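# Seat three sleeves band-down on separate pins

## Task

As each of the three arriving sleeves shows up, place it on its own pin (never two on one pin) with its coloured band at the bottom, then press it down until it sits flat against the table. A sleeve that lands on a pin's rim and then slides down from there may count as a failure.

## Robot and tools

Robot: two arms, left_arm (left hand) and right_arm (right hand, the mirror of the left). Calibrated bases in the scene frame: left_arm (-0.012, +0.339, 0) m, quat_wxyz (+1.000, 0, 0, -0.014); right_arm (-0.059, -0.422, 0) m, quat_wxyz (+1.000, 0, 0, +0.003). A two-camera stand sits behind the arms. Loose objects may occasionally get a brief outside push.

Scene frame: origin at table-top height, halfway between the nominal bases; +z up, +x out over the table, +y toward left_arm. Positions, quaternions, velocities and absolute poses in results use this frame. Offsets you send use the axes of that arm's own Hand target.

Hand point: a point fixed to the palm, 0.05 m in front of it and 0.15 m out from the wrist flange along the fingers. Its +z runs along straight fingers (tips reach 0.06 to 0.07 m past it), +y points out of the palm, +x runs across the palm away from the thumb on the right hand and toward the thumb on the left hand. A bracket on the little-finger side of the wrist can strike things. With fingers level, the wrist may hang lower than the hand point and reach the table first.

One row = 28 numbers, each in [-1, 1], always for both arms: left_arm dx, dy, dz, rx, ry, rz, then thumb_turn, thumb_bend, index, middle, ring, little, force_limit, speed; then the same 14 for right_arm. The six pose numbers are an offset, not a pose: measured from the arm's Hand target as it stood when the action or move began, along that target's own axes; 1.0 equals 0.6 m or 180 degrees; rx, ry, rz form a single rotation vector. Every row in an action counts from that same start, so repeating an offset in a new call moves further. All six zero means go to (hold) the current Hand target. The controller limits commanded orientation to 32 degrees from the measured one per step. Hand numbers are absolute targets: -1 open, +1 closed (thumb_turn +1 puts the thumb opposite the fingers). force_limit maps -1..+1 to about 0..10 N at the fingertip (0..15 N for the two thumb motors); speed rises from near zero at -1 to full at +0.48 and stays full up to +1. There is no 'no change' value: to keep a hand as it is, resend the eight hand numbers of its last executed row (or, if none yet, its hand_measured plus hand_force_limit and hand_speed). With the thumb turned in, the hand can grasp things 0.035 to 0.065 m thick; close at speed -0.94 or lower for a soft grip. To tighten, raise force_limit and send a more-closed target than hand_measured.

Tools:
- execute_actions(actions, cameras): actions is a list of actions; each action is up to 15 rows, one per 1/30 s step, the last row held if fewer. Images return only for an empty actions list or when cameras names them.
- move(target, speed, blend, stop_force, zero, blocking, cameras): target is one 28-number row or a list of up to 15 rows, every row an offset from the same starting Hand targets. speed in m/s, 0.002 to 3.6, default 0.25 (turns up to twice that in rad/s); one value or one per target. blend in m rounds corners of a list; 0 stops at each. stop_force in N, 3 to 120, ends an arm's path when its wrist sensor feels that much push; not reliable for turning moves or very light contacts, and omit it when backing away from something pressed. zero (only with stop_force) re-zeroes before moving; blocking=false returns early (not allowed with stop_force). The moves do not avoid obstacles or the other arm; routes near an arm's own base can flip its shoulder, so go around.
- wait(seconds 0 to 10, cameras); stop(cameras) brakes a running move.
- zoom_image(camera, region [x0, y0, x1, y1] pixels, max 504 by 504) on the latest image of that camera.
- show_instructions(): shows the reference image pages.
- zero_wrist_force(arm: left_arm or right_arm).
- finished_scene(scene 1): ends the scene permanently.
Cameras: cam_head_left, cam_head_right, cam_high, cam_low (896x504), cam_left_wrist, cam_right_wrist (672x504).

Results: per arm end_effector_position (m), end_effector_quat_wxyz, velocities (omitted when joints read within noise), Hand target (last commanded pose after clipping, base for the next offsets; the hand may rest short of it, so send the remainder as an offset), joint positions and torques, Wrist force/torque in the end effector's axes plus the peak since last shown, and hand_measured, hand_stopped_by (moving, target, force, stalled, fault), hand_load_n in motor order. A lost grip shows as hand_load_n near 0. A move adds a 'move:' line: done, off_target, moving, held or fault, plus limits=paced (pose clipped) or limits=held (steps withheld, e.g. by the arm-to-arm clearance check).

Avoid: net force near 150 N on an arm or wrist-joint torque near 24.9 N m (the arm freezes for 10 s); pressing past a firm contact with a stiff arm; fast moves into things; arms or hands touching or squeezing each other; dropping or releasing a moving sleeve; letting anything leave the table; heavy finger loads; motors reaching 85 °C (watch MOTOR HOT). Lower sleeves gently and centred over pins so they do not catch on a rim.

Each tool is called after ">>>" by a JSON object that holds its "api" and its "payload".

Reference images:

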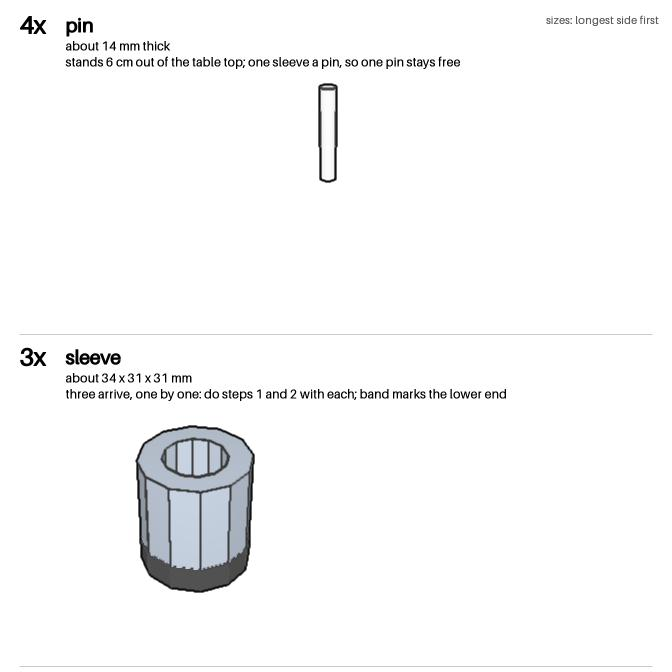

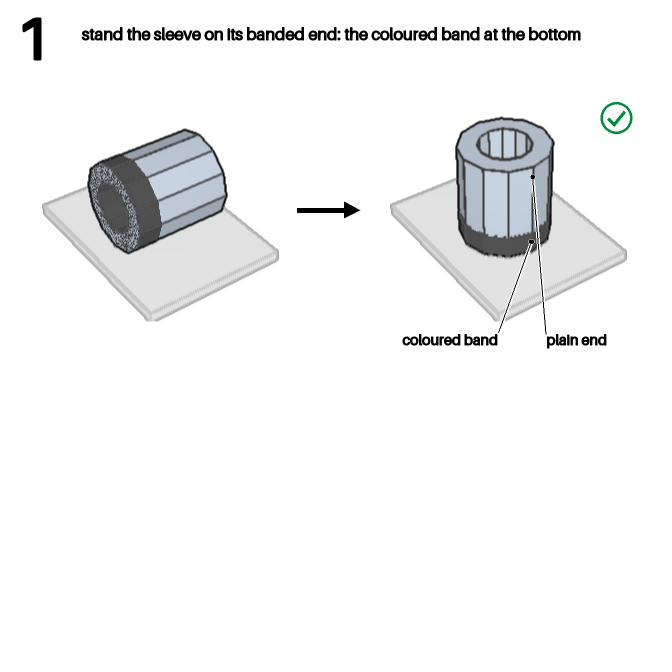

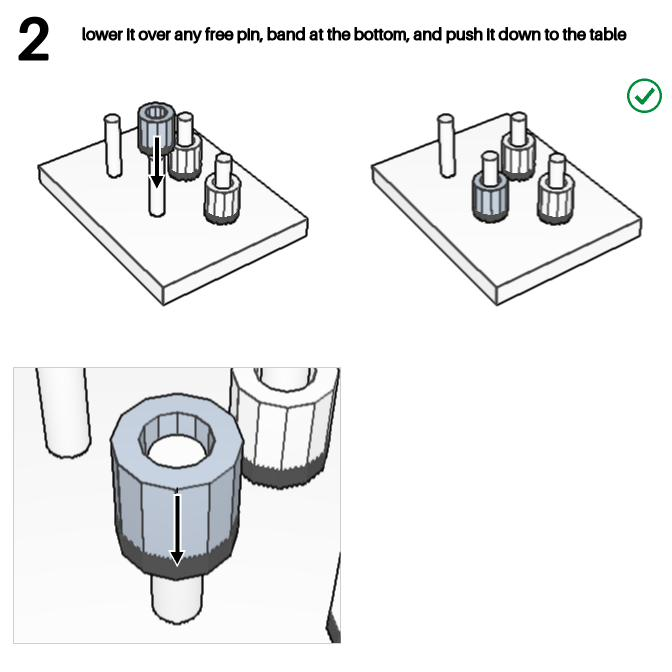

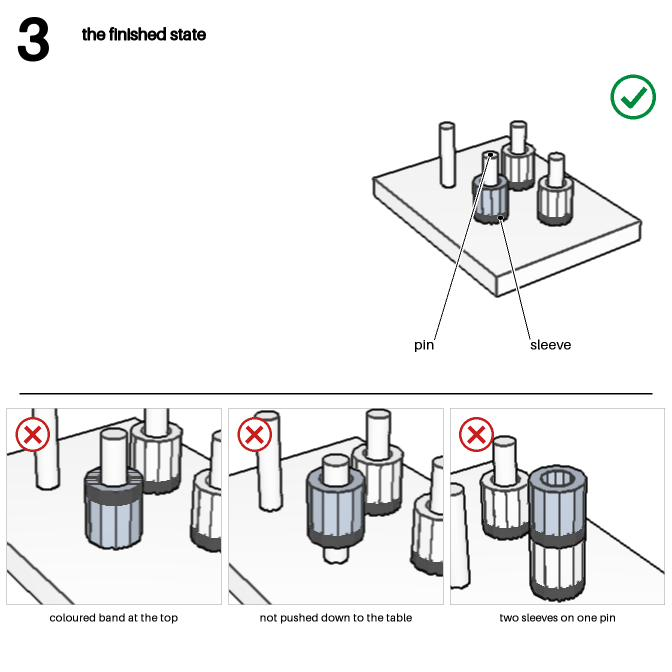

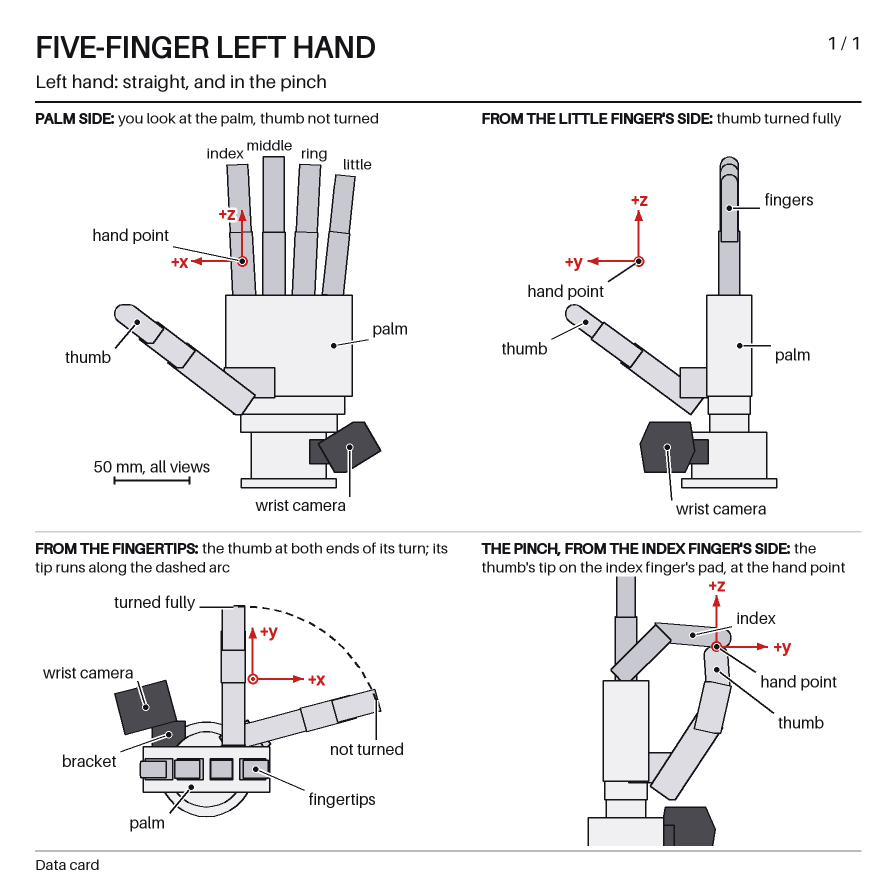

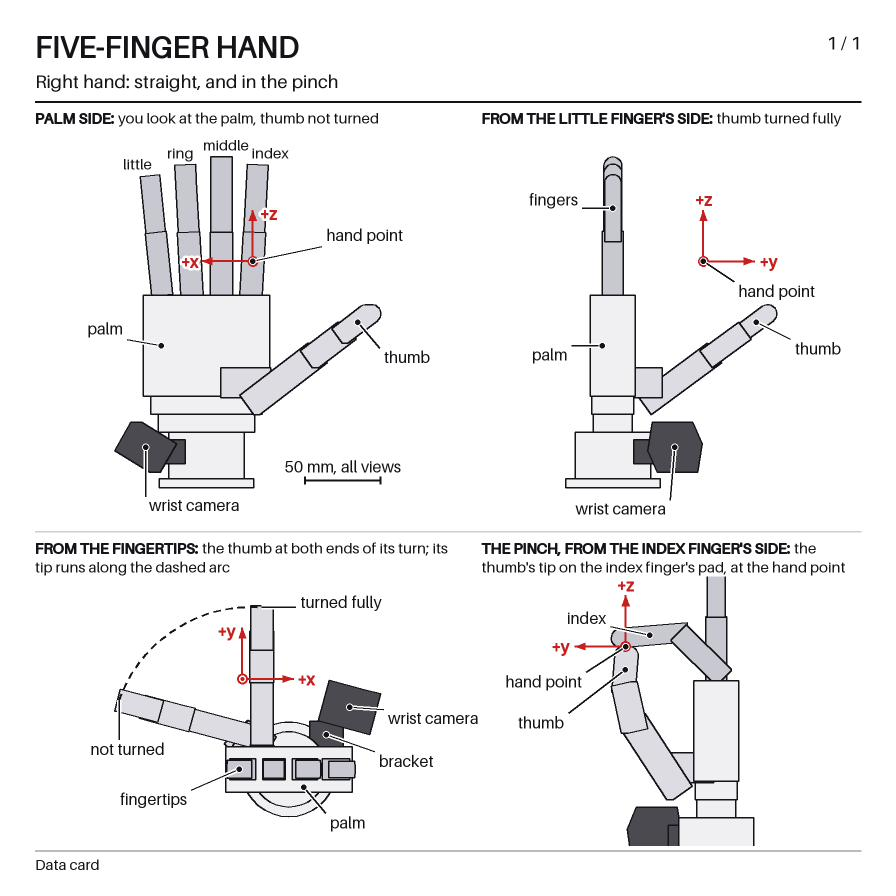

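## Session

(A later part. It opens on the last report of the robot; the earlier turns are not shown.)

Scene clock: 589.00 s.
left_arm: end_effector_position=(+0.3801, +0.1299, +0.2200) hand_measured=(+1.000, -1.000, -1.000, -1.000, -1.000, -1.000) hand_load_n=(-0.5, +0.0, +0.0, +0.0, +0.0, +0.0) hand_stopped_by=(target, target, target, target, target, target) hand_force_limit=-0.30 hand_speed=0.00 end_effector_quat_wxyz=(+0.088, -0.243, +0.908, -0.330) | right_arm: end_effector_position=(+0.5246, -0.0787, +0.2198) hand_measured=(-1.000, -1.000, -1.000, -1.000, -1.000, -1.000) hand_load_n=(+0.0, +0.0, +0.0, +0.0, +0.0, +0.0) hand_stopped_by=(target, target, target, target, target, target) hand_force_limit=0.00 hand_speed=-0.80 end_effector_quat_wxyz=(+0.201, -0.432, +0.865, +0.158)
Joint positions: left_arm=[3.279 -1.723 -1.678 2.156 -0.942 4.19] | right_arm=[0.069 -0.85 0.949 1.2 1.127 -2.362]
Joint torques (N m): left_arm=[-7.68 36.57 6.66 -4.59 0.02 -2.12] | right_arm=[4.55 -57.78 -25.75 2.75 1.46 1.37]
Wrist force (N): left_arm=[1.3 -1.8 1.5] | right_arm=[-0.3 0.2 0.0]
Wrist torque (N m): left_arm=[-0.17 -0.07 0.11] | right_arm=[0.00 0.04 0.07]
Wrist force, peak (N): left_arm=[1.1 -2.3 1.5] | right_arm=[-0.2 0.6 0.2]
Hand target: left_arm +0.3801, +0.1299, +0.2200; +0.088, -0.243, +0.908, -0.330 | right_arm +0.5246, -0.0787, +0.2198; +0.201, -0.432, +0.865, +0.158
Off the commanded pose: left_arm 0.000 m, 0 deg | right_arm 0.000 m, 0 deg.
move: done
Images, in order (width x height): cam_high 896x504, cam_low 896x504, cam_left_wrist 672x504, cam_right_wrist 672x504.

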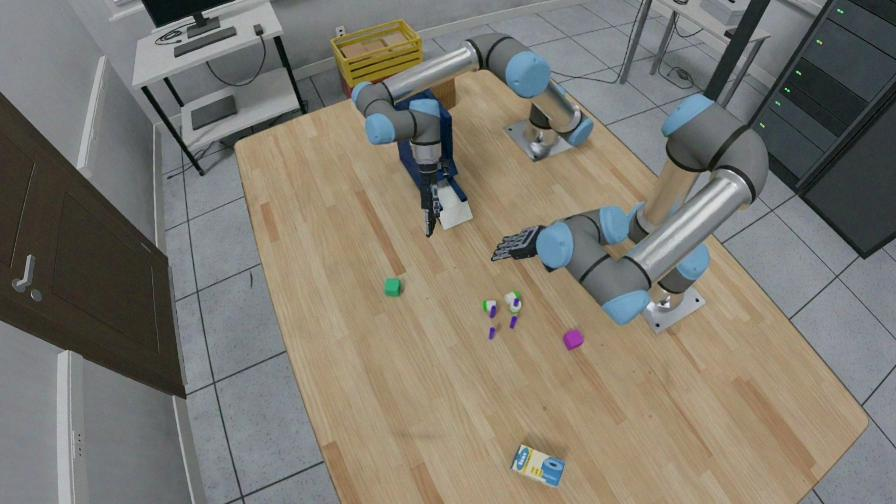

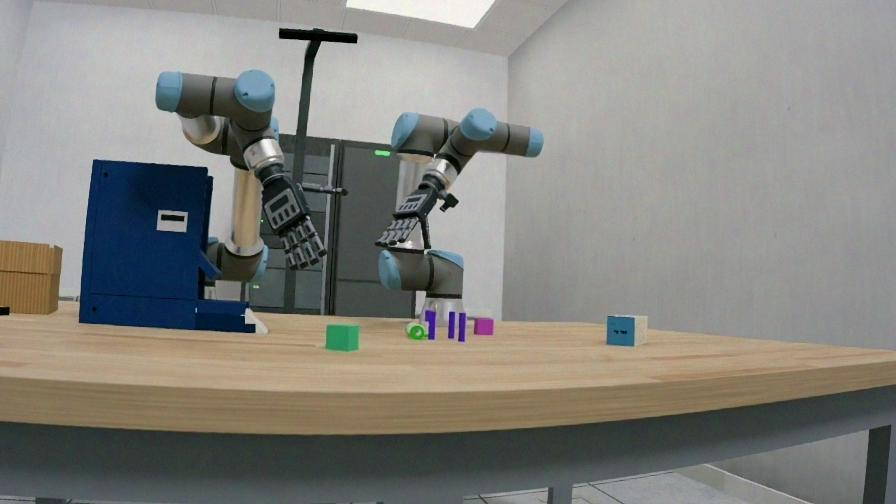

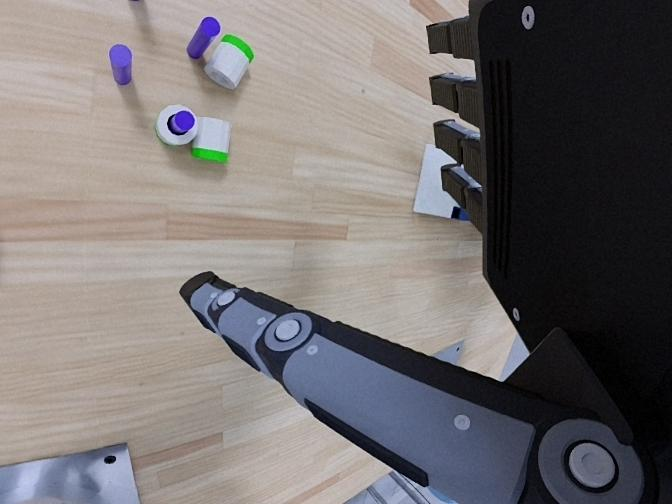

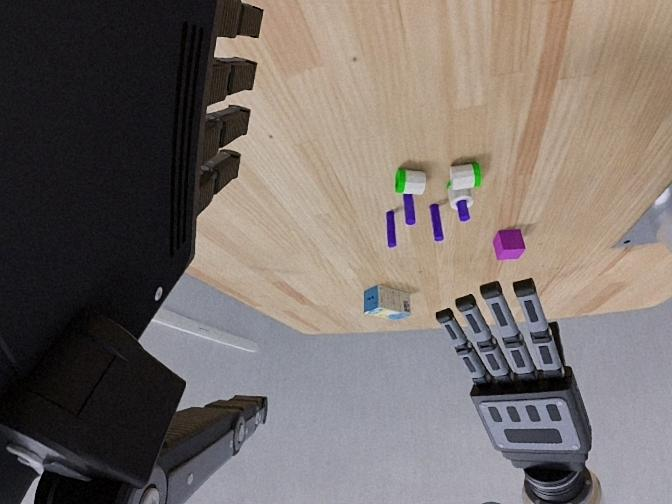

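>>> {"api": "move", "payload": {"target": [-0.0047, 0.0152, 0.1612, -0.2013, -0.1162, -0.3191, 1, -1, -1, -1, -1, -1, -0.3, 0, 0, 0, 0, 0, 0, 0, -1, -1, -1, -1, -1, -1, 0, -0.8], "speed": 0.3, "cameras": ["cam_left_wrist", "cam_right_wrist", "cam_high"]}}

>>> {"api": "zoom_image", "payload": {"camera": "cam_right_wrist", "region": [370, 120, 550, 260]}}

>>> {"api": "zoom_image", "payload": {"camera": "cam_high", "region": [470, 230, 580, 350]}}

Scene clock: 625.50 s.
left_arm: end_effector_position=(+0.4101, +0.0834, +0.1400) hand_measured=(+1.000, -1.000, -1.000, -1.000, -1.000, -1.000) hand_load_n=(+0.0, +0.5, +0.0, +0.0, +0.0, +0.0) hand_stopped_by=(target, target, target, target, target, target) hand_force_limit=-0.30 hand_speed=0.00 end_effector_quat_wxyz=(+0.000, +0.707, -0.707, +0.000) | right_arm: end_effector_position=(+0.5246, -0.0787, +0.2198) hand_measured=(-1.000, -1.000, -1.000, -1.000, -1.000, -1.000) hand_load_n=(+0.0, +0.0, +0.0, +0.0, +0.0, +0.0) hand_stopped_by=(target, target, target, target, target, target) hand_force_limit=0.00 hand_speed=-0.80 end_effector_quat_wxyz=(+0.201, -0.432, +0.865, +0.158)
Joint positions: left_arm=[2.986 -2.177 -1.28 1.886 -1.571 2.959] | right_arm=[0.069 -0.85 0.949 1.2 1.127 -2.362]
Joint torques (N m): left_arm=[8.52 47.86 6.1 -0.88 1.26 -2.03] | right_arm=[4.07 -58.07 -25.63 3.49 1.55 1.18]
Wrist force (N): left_arm=[0.8 -0.2 0.8] | right_arm=[-0.3 0.2 0.0]
Wrist torque (N m): left_arm=[-0.05 0.00 -0.02] | right_arm=[0.00 0.04 0.06]
Wrist force, peak (N): left_arm=[1.3 -1.9 1.9] | right_arm=[-0.3 0.5 -0.2]
Hand target: left_arm +0.4101, +0.0835, +0.1400; +0.000, +0.707, -0.707, +0.000 | right_arm +0.5246, -0.0787, +0.2198; +0.201, -0.432, +0.865, +0.158
Off the commanded pose: left_arm 0.000 m, 0 deg | right_arm 0.000 m, 0 deg.
move: done
Images, in order (width x height): cam_high 896x504, cam_left_wrist 672x504, cam_right_wrist 672x504.

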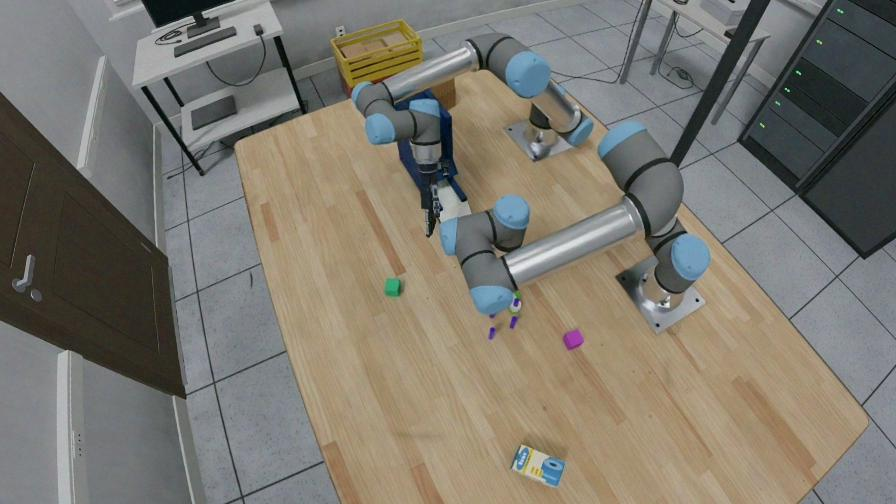

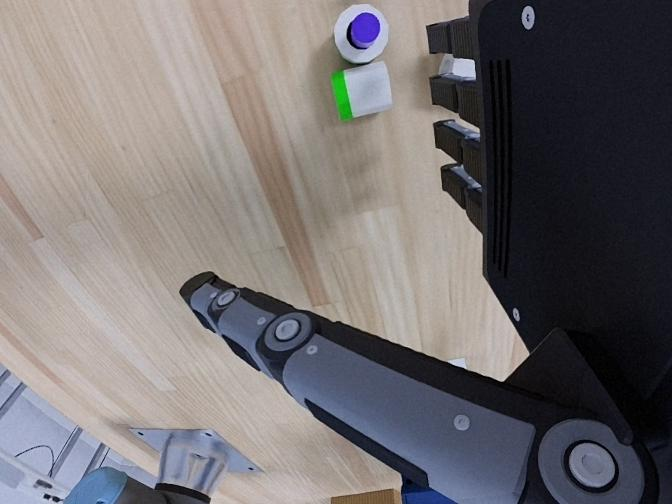

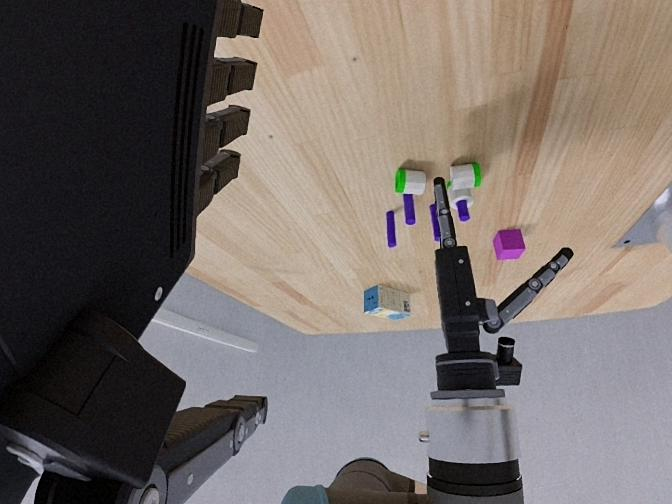

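Scaled by 2.800 from the camera's 672x504 image, which has a finer 960x720 frame.

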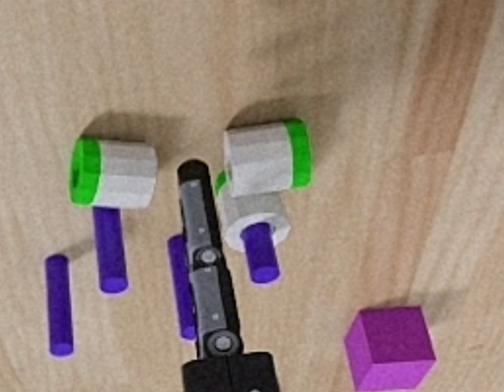

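Scaled by 4.200 from the camera's 896x504 image, which has a finer 1280x720 frame.

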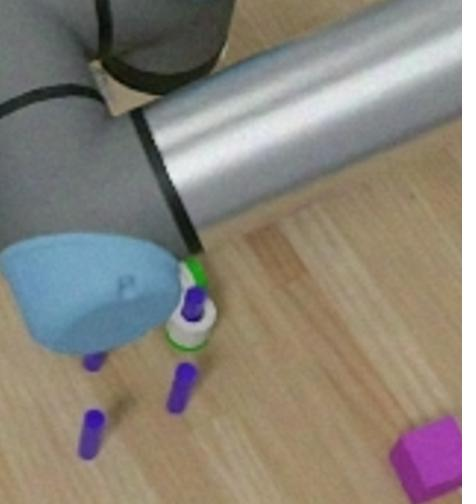

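>>> {"api": "move", "payload": {"target": [0.0067, 0, 0.095, 0, 0, 0, 1, -1, -1, -1, -1, -1, -0.3, 0, 0, 0, 0, 0, 0, 0, -1, -1, -1, -1, -1, -1, 0, -0.8], "speed": 0.04, "stop_force": 4, "cameras": ["cam_left_wrist", "cam_right_wrist", "cam_low"]}}

>>> {"api": "zoom_image", "payload": {"camera": "cam_right_wrist", "region": [370, 120, 550, 260]}}

>>> {"api": "zoom_image", "payload": {"camera": "cam_low", "region": [380, 260, 480, 345]}}

Scene clock: 635.73 s.
left_arm: end_effector_position=(+0.4101, +0.0795, +0.0839) hand_measured=(+1.000, -1.000, -1.000, -1.000, -1.000, -1.000) hand_load_n=(+0.0, +0.0, +0.0, +0.0, +0.0, +0.0) hand_stopped_by=(target, target, target, target, target, target) hand_force_limit=-0.30 hand_speed=0.00 end_effector_quat_wxyz=(+0.000, +0.707, -0.707, +0.000) | right_arm: end_effector_position=(+0.5246, -0.0787, +0.2198) hand_measured=(-1.000, -1.000, -1.000, -1.000, -1.000, -1.000) hand_load_n=(+0.0, +0.0, +0.0, +0.0, +0.0, +0.0) hand_stopped_by=(target, target, target, target, target, target) hand_force_limit=0.00 hand_speed=-0.80 end_effector_quat_wxyz=(+0.201, -0.432, +0.865, +0.158)
Joint positions: left_arm=[2.979 -2.231 -1.343 2.002 -1.571 2.951] | right_arm=[0.069 -0.85 0.949 1.2 1.127 -2.362]
Joint torques (N m): left_arm=[4.8 55.12 28.06 -5.28 -0.22 1.87] | right_arm=[3.87 -57.95 -26.13 3.47 1.58 1.07]
Wrist force (N): left_arm=[-0.3 -0.5 -0.2] | right_arm=[0.1 0.3 0.1]
Wrist torque (N m): left_arm=[0.06 -0.04 0.06] | right_arm=[0.01 0.00 0.08]
Wrist force, peak (N): left_arm=[-1.1 -1.4 -28.4] | right_arm=[-0.3 0.5 0.0]
Hand target: left_arm +0.4101, +0.0795, +0.0839; +0.000, +0.707, -0.707, +0.000 (not the last commanded pose) | right_arm +0.5246, -0.0787, +0.2198; +0.201, -0.432, +0.865, +0.158
Off the commanded pose: left_arm 0.001 m, 0 deg | right_arm 0.000 m, 0 deg.
move: contact (left_arm)
Images, in order (width x height): cam_low 896x504, cam_left_wrist 672x504, cam_right_wrist 672x504.

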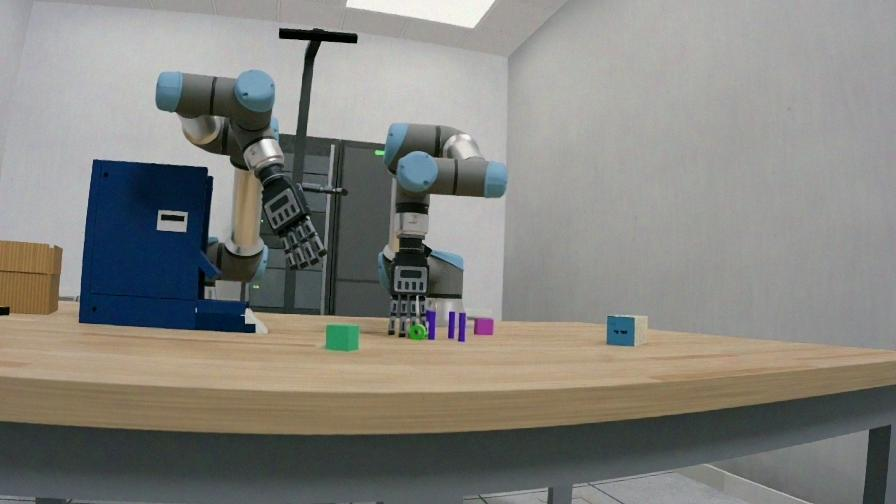

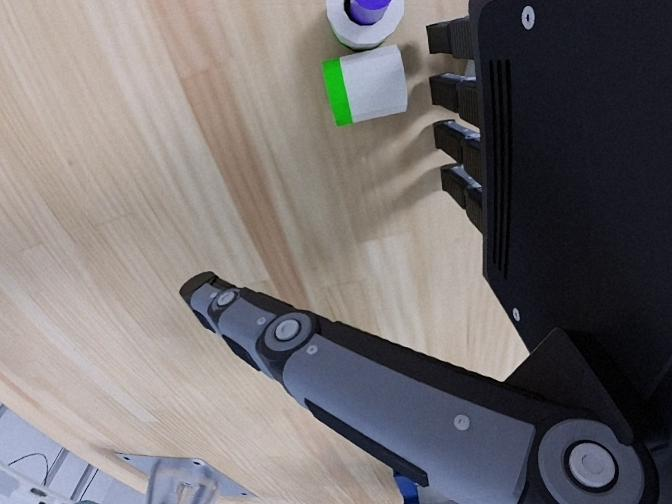

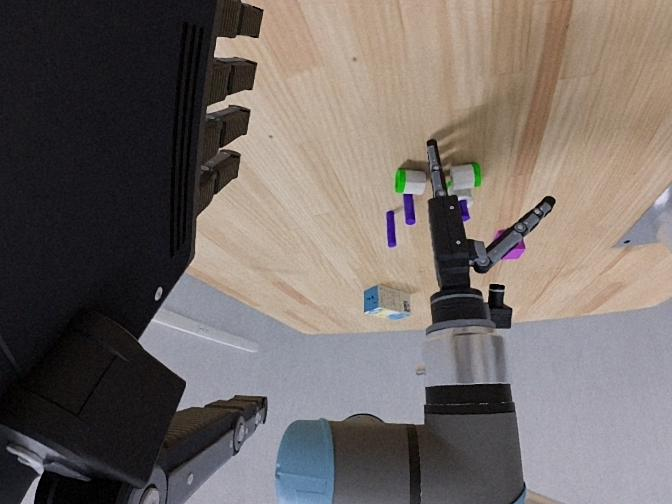

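Scaled by 2.800 from the camera's 672x504 image, which has a finer 960x720 frame.

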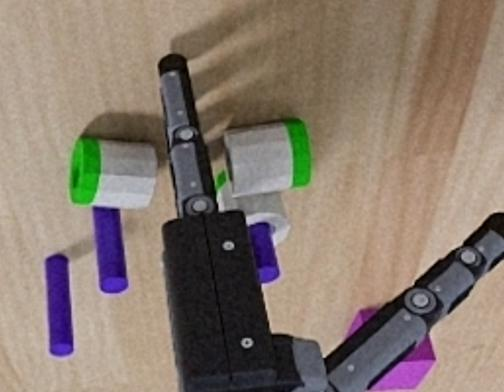

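Scaled by 5.040 from the camera's 896x504 image, which has a finer 1280x720 frame.

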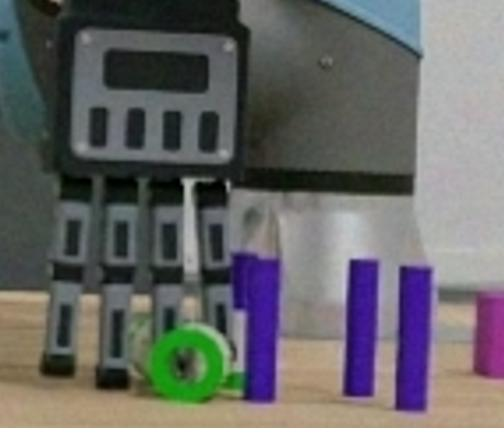

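>>> {"api": "move", "payload": {"target": [[0, 0, -0.005, 0, 0, 0, 1, -1, -1, -1, -1, -1, -0.3, 0, 0, 0, 0, 0, 0, 0, -1, -1, -1, -1, -1, -1, 0, -0.8], [0, 0.13, -0.005, 0, 0, 0, 1, -1, -1, -1, -1, -1, -0.3, 0, 0, 0, 0, 0, 0, 0, -1, -1, -1, -1, -1, -1, 0, -0.8], [0, 0.11, -0.005, 0, 0, 0, 1, -1, -1, -1, -1, -1, -0.3, 0, 0, 0, 0, 0, 0, 0, -1, -1, -1, -1, -1, -1, 0, -0.8], [0, 0.08, -0.12, 0, 0, 0, 1, -1, -1, -1, -1, -1, -0.3, 0, 0, 0, 0, 0, 0, 0, -1, -1, -1, -1, -1, -1, 0, -0.8]], "speed": [0.05, 0.06, 0.05, 0.2], "cameras": ["cam_left_wrist", "cam_right_wrist", "cam_low"]}}

>>> {"api": "zoom_image", "payload": {"camera": "cam_right_wrist", "region": [370, 120, 600, 280]}}

Scene clock: 645.10 s.
left_arm: end_effector_position=(+0.3621, +0.0795, +0.1559) hand_measured=(+1.000, -1.000, -1.000, -1.000, -1.000, -1.000) hand_load_n=(+0.0, +0.0, +0.0, +0.0, +0.0, +0.0) hand_stopped_by=(target, target, target, target, target, target) hand_force_limit=-0.30 hand_speed=0.00 end_effector_quat_wxyz=(+0.000, +0.707, -0.707, +0.000) | right_arm: end_effector_position=(+0.5246, -0.0787, +0.2198) hand_measured=(-1.000, -1.000, -1.000, -1.000, -1.000, -1.000) hand_load_n=(+0.5, +0.0, +0.0, +0.0, +0.0, +0.0) hand_stopped_by=(target, target, target, target, target, target) hand_force_limit=0.00 hand_speed=-0.80 end_effector_quat_wxyz=(+0.201, -0.432, +0.865, +0.158)
Joint positions: left_arm=[2.96 -2.067 -1.413 1.909 -1.571 2.931] | right_arm=[0.069 -0.85 0.949 1.2 1.127 -2.362]
Joint torques (N m): left_arm=[-6.32 24.95 20.91 -3.91 -1.92 -1.86] | right_arm=[4.86 -57.53 -25.68 3.54 1.59 1.01]
Wrist force (N): left_arm=[0.9 -0.1 0.7] | right_arm=[-0.1 0.1 0.0]
Wrist torque (N m): left_arm=[-0.02 -0.04 -0.01] | right_arm=[-0.02 0.04 0.06]
Wrist force, peak (N): left_arm=[54.6 -18.4 -11.3] | right_arm=[-0.2 0.6 0.1]
Hand target: left_arm +0.3621, +0.0795, +0.1560; +0.000, +0.707, -0.707, +0.000 | right_arm +0.5246, -0.0787, +0.2198; +0.201, -0.432, +0.865, +0.158
Off the commanded pose: left_arm 0.000 m, 0 deg | right_arm 0.000 m, 0 deg.
move: done
Images, in order (width x height): cam_low 896x504, cam_left_wrist 672x504, cam_right_wrist 672x504.

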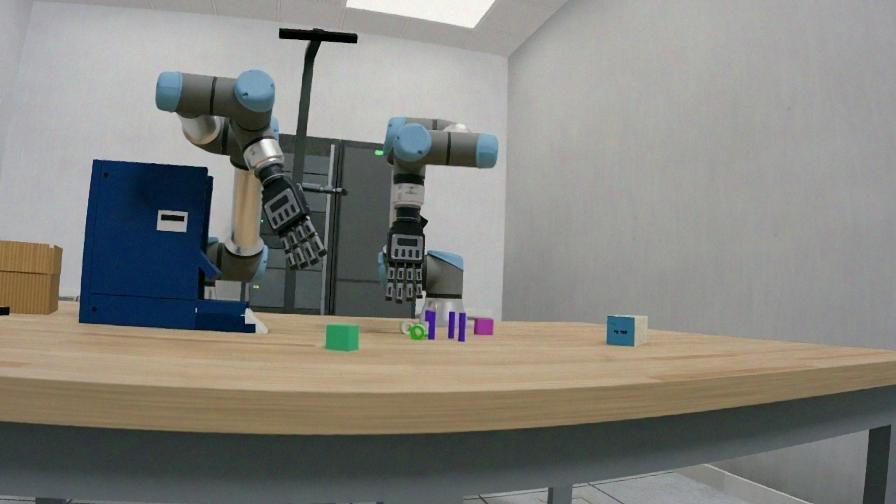

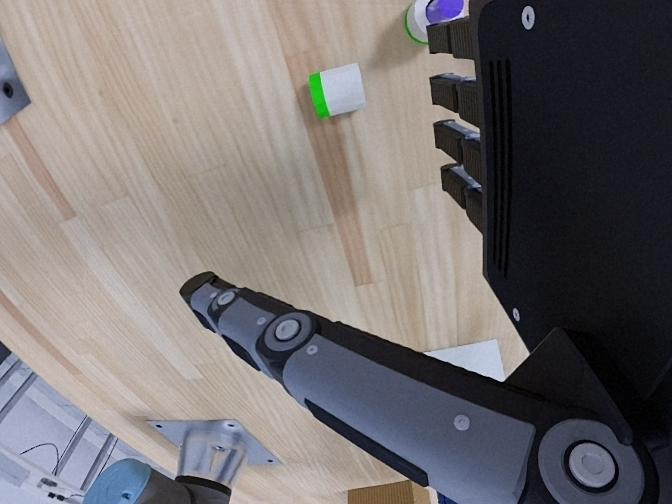

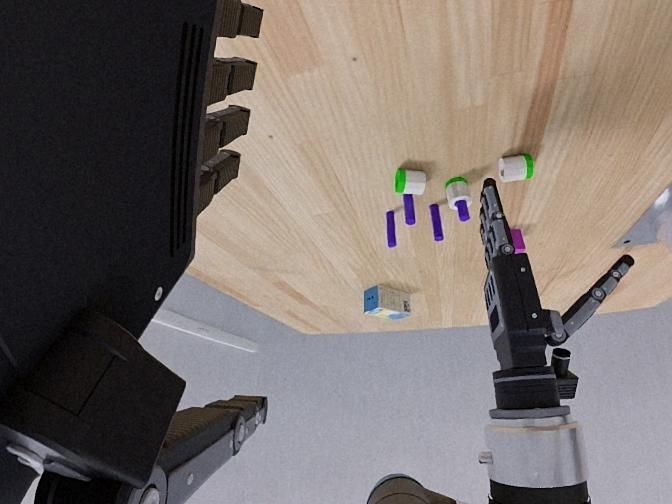

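Scaled by 2.191 from the camera's 672x504 image, which has a finer 960x720 frame.

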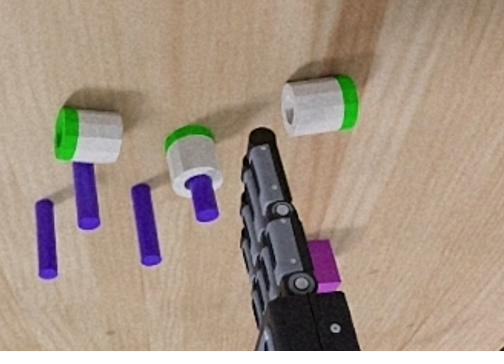

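>>> {"api": "move", "payload": {"target": [-0.0652, 0.0118, 0.0933, 0.1739, 0.1739, 0.4777, 1, -1, 0.1, 0.1, 1, 1, -0.3, 0, 0, 0, 0, 0, 0, 0, -1, -1, -1, -1, -1, -1, 0, -0.8], "speed": 0.3, "cameras": ["cam_left_wrist", "cam_low"]}}

>>> {"api": "zoom_image", "payload": {"camera": "cam_left_wrist", "region": [170, 130, 422, 330]}}

Scene clock: 659.77 s.
left_arm: end_effector_position=(+0.3550, +0.1187, +0.0999) hand_measured=(+1.000, -1.000, +0.100, +0.100, +1.000, +1.000) hand_load_n=(+0.0, +0.0, +0.0, +0.0, +0.0, +0.0) hand_stopped_by=(target, target, target, target, target, target) hand_force_limit=-0.30 hand_speed=0.00 end_effector_quat_wxyz=(+0.000, +0.000, +0.940, -0.342) | right_arm: end_effector_position=(+0.5246, -0.0787, +0.2198) hand_measured=(-1.000, -1.000, -1.000, -1.000, -1.000, -1.000) hand_load_n=(+0.0, +0.0, +0.0, +0.0, +0.0, +0.0) hand_stopped_by=(target, target, target, target, target, target) hand_force_limit=0.00 hand_speed=-0.80 end_effector_quat_wxyz=(+0.201, -0.432, +0.865, +0.158)
Joint positions: left_arm=[3.239 -1.982 -1.78 2.132 -0.875 4.803] | right_arm=[0.069 -0.85 0.949 1.2 1.127 -2.362]
Joint torques (N m): left_arm=[-8 44.64 25.56 0.02 0.46 1.64] | right_arm=[4.08 -57.11 -25.3 3.58 1.58 1.09]
Wrist force (N): left_arm=[1.5 -2.2 1.6] | right_arm=[0.0 0.1 0.0]
Wrist torque (N m): left_arm=[-0.20 -0.11 0.23] | right_arm=[-0.02 0.00 0.07]
Wrist force, peak (N): left_arm=[1.7 -2.3 1.6] | right_arm=[-0.4 0.5 0.0]
Hand target: left_arm +0.3550, +0.1186, +0.1000; +0.000, +0.000, +0.940, -0.342 | right_arm +0.5246, -0.0787, +0.2198; +0.201, -0.432, +0.865, +0.158
Off the commanded pose: left_arm 0.000 m, 0 deg | right_arm 0.000 m, 0 deg.
move: done
Images, in order (width x height): cam_low 896x504, cam_left_wrist 672x504.

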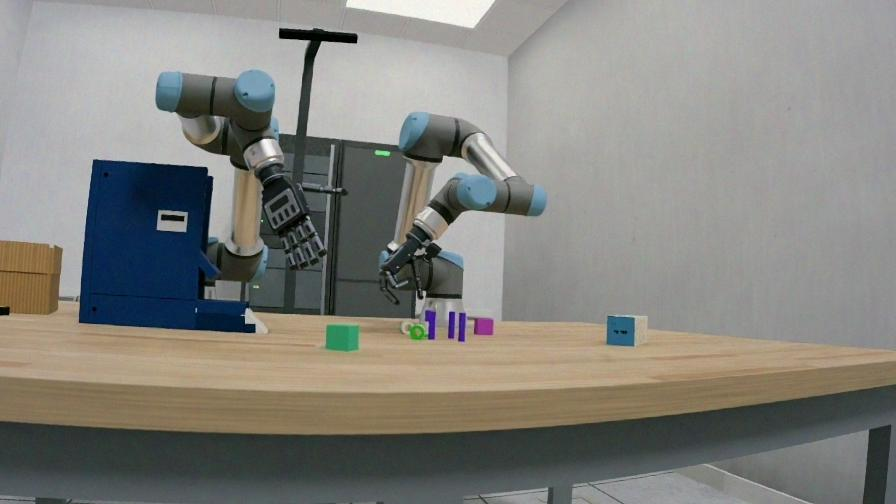

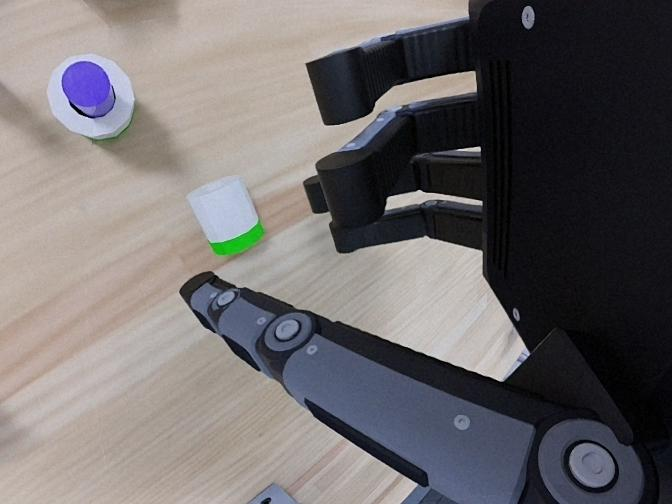

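Scaled by 2.000 from the camera's 672x504 image, which has a finer 960x720 frame.

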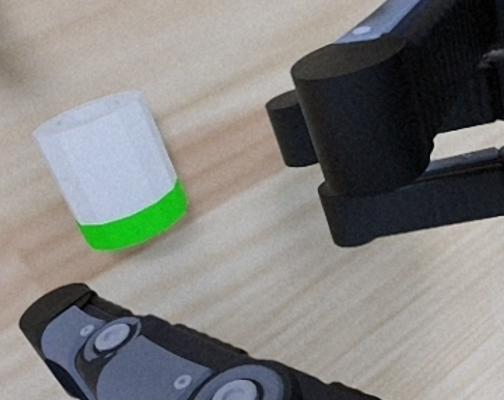

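>>> {"api": "move", "payload": {"target": [-0.014, 0.0573, 0.0498, 0, 0, 0, 1, -1, 0.1, 0.1, 1, 1, -0.3, 0, 0, 0, 0, 0, 0, 0, -1, -1, -1, -1, -1, -1, 0, -0.8], "speed": 0.15, "cameras": ["cam_left_wrist"]}}

>>> {"api": "zoom_image", "payload": {"camera": "cam_left_wrist", "region": [170, 130, 422, 330]}}

Scene clock: 664.07 s.
left_arm: end_effector_position=(+0.3633, +0.1258, +0.0550) hand_measured=(+1.000, -1.000, +0.100, +0.100, +1.000, +1.000) hand_load_n=(+0.0, +0.0, +0.0, +0.0, +0.0, +0.0) hand_stopped_by=(target, target, target, target, target, target) hand_force_limit=-0.30 hand_speed=0.00 end_effector_quat_wxyz=(+0.000, +0.000, +0.940, -0.342) | right_arm: end_effector_position=(+0.5246, -0.0787, +0.2198) hand_measured=(-1.000, -1.000, -1.000, -1.000, -1.000, -1.000) hand_load_n=(+0.0, +0.0, +0.0, +0.0, +0.0, +0.0) hand_stopped_by=(target, target, target, target, target, target) hand_force_limit=0.00 hand_speed=-0.80 end_effector_quat_wxyz=(+0.201, -0.432, +0.865, +0.158)
Joint positions: left_arm=[3.256 -2.063 -1.799 2.219 -0.876 4.824] | right_arm=[0.069 -0.85 0.949 1.2 1.127 -2.362]
Joint torques (N m): left_arm=[-7.59 40.44 25.31 -4.99 0.77 -2.19] | right_arm=[4.71 -57.03 -25.87 3.43 1.59 1.08]
Wrist force (N): left_arm=[1.8 -2.0 1.4] | right_arm=[-0.2 0.3 0.1]
Wrist torque (N m): left_arm=[-0.16 -0.16 0.19] | right_arm=[-0.01 0.03 0.06]
Wrist force, peak (N): left_arm=[1.5 -3.0 1.0] | right_arm=[-0.3 0.4 0.0]
Hand target: left_arm +0.3634, +0.1258, +0.0550; +0.000, +0.000, +0.940, -0.342 | right_arm +0.5246, -0.0787, +0.2198; +0.201, -0.432, +0.865, +0.158
Off the commanded pose: left_arm 0.000 m, 0 deg | right_arm 0.000 m, 0 deg.
move: done
Images, in order (width x height): cam_left_wrist 672x504.

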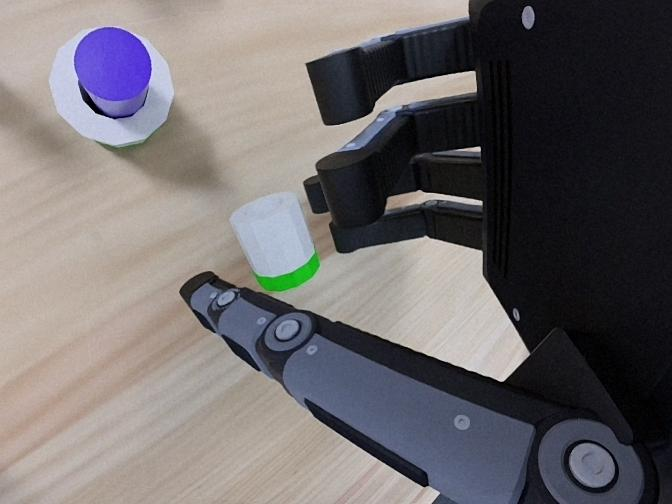

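Scaled by 2.000 from the camera's 672x504 image, which has a finer 960x720 frame.

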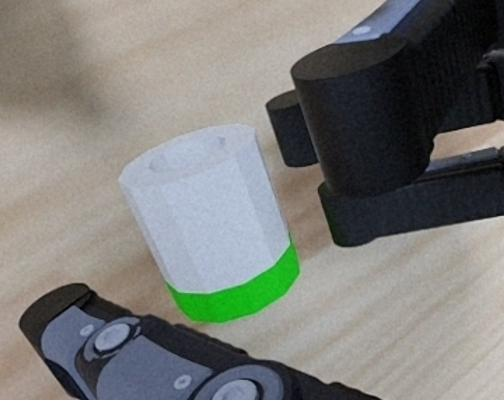

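>>> {"api": "move", "payload": {"target": [0.005, 0.0187, 0.03, 0, 0, 0, 1, -1, 0.1, 0.1, 1, 1, -0.3, 0, 0, 0, 0, 0, 0, 0, -1, -1, -1, -1, -1, -1, 0, -0.8], "speed": 0.03, "stop_force": 4, "cameras": ["cam_left_wrist"]}}

>>> {"api": "zoom_image", "payload": {"camera": "cam_left_wrist", "region": [170, 130, 422, 330]}}

Scene clock: 672.37 s.
left_arm: end_effector_position=(+0.3604, +0.1228, +0.0340) hand_measured=(+1.000, -1.000, +0.100, +0.100, +1.000, +1.000) hand_load_n=(+0.0, +0.0, +0.0, +0.0, +0.0, +0.0) hand_stopped_by=(target, target, target, target, target, target) hand_force_limit=-0.30 hand_speed=0.00 end_effector_quat_wxyz=(+0.000, +0.000, +0.940, -0.342) | right_arm: end_effector_position=(+0.5246, -0.0787, +0.2198) hand_measured=(-1.000, -1.000, -1.000, -1.000, -1.000, -1.000) hand_load_n=(+0.0, +0.0, +0.0, +0.0, +0.0, +0.0) hand_stopped_by=(target, target, target, target, target, target) hand_force_limit=0.00 hand_speed=-0.80 end_effector_quat_wxyz=(+0.201, -0.432, +0.865, +0.158)
Joint positions: left_arm=[3.249 -2.093 -1.819 2.275 -0.875 4.815] | right_arm=[0.069 -0.85 0.949 1.2 1.127 -2.362]
Joint torques (N m): left_arm=[4.28 48.57 23.96 -5.49 1.92 1.56] | right_arm=[4.17 -57.22 -25.61 3.43 1.63 1.04]
Wrist force (N): left_arm=[1.5 -2.2 1.7] | right_arm=[-0.1 0.3 0.1]
Wrist torque (N m): left_arm=[-0.20 -0.10 0.26] | right_arm=[0.01 0.02 0.08]
Wrist force, peak (N): left_arm=[1.9 -2.3 1.6] | right_arm=[0.0 0.6 0.0]
Hand target: left_arm +0.3604, +0.1228, +0.0340; +0.000, +0.000, +0.940, -0.342 | right_arm +0.5246, -0.0787, +0.2198; +0.201, -0.432, +0.865, +0.158
Off the commanded pose: left_arm 0.000 m, 0 deg | right_arm 0.000 m, 0 deg.
move: done
Images, in order (width x height): cam_left_wrist 672x504.

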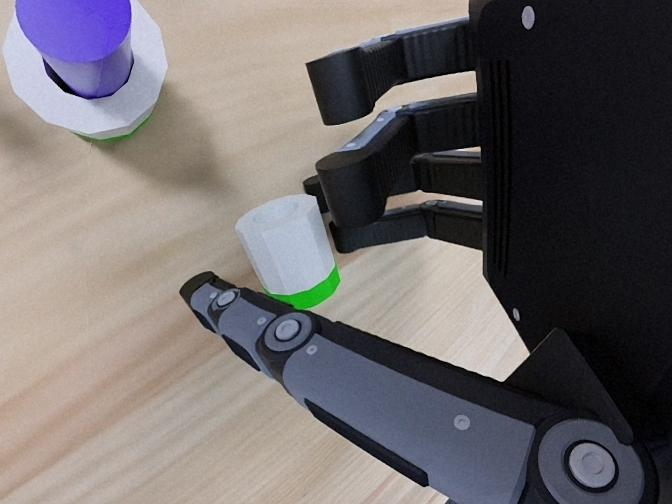

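Scaled by 2.000 from the camera's 672x504 image, which has a finer 960x720 frame.

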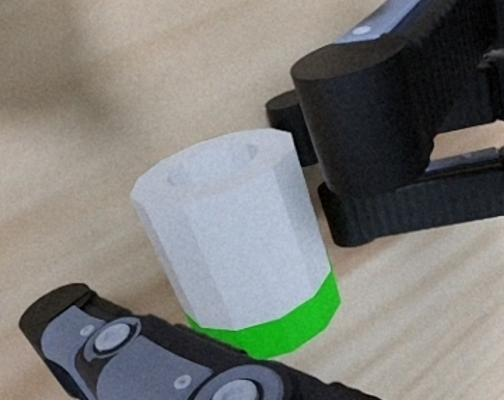

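>>> {"api": "move", "payload": {"target": [0, 0, 0, 0, 0, 0, 1, -0.4, 0.5, 0.5, 1, 1, -0.3, -0.92, 0, 0, 0, 0, 0, 0, -1, -1, -1, -1, -1, -1, 0, -0.8], "speed": 0.05, "cameras": ["cam_left_wrist"]}}

>>> {"api": "zoom_image", "payload": {"camera": "cam_left_wrist", "region": [170, 130, 422, 330]}}

Scene clock: 676.47 s.
left_arm: end_effector_position=(+0.3604, +0.1228, +0.0340) hand_measured=(+1.000, -0.890, +0.500, +0.322, +1.000, +1.000) hand_load_n=(+1.5, +5.5, +0.0, +4.0, +0.0, +0.0) hand_stopped_by=(target, force, target, force, target, target) hand_force_limit=-0.30 hand_speed=-0.92 end_effector_quat_wxyz=(+0.000, +0.000, +0.940, -0.342) | right_arm: end_effector_position=(+0.5246, -0.0787, +0.2198) hand_measured=(-1.000, -1.000, -1.000, -1.000, -1.000, -1.000) hand_load_n=(+0.0, +0.0, +0.0, +0.0, +0.0, +0.0) hand_stopped_by=(target, target, target, target, target, target) hand_force_limit=0.00 hand_speed=-0.80 end_effector_quat_wxyz=(+0.201, -0.432, +0.865, +0.158)
Joint positions: left_arm=[3.249 -2.093 -1.819 2.275 -0.875 4.815] | right_arm=[0.069 -0.85 0.949 1.2 1.127 -2.362]
Joint torques (N m): left_arm=[5.09 46.92 23.16 -5.07 0.19 1.58] | right_arm=[4.25 -57.08 -25.77 3.45 1.69 1.08]
Wrist force (N): left_arm=[1.6 -2.0 1.9] | right_arm=[0.1 0.1 -0.1]
Wrist torque (N m): left_arm=[-0.20 -0.12 0.27] | right_arm=[0.00 0.00 0.08]
Wrist force, peak (N): left_arm=[1.6 -2.3 1.8] | right_arm=[-0.2 0.4 -0.4]
Hand target: left_arm +0.3604, +0.1228, +0.0340; +0.000, +0.000, +0.940, -0.342 | right_arm +0.5246, -0.0787, +0.2198; +0.201, -0.432, +0.865, +0.158
Off the commanded pose: left_arm 0.000 m, 0 deg | right_arm 0.000 m, 0 deg.
move: done
Images, in order (width x height): cam_left_wrist 672x504.

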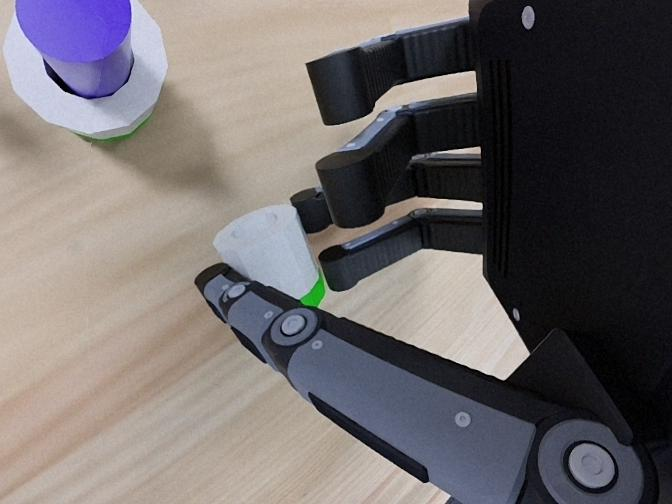

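Scaled by 2.000 from the camera's 672x504 image, which has a finer 960x720 frame.

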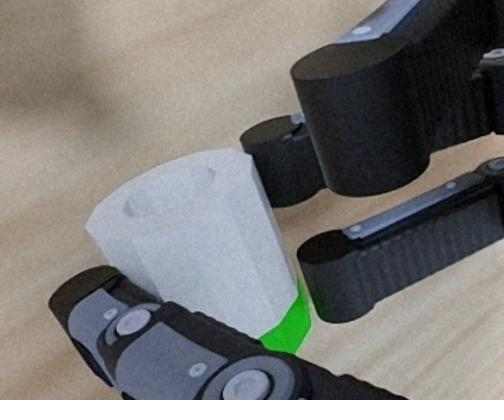

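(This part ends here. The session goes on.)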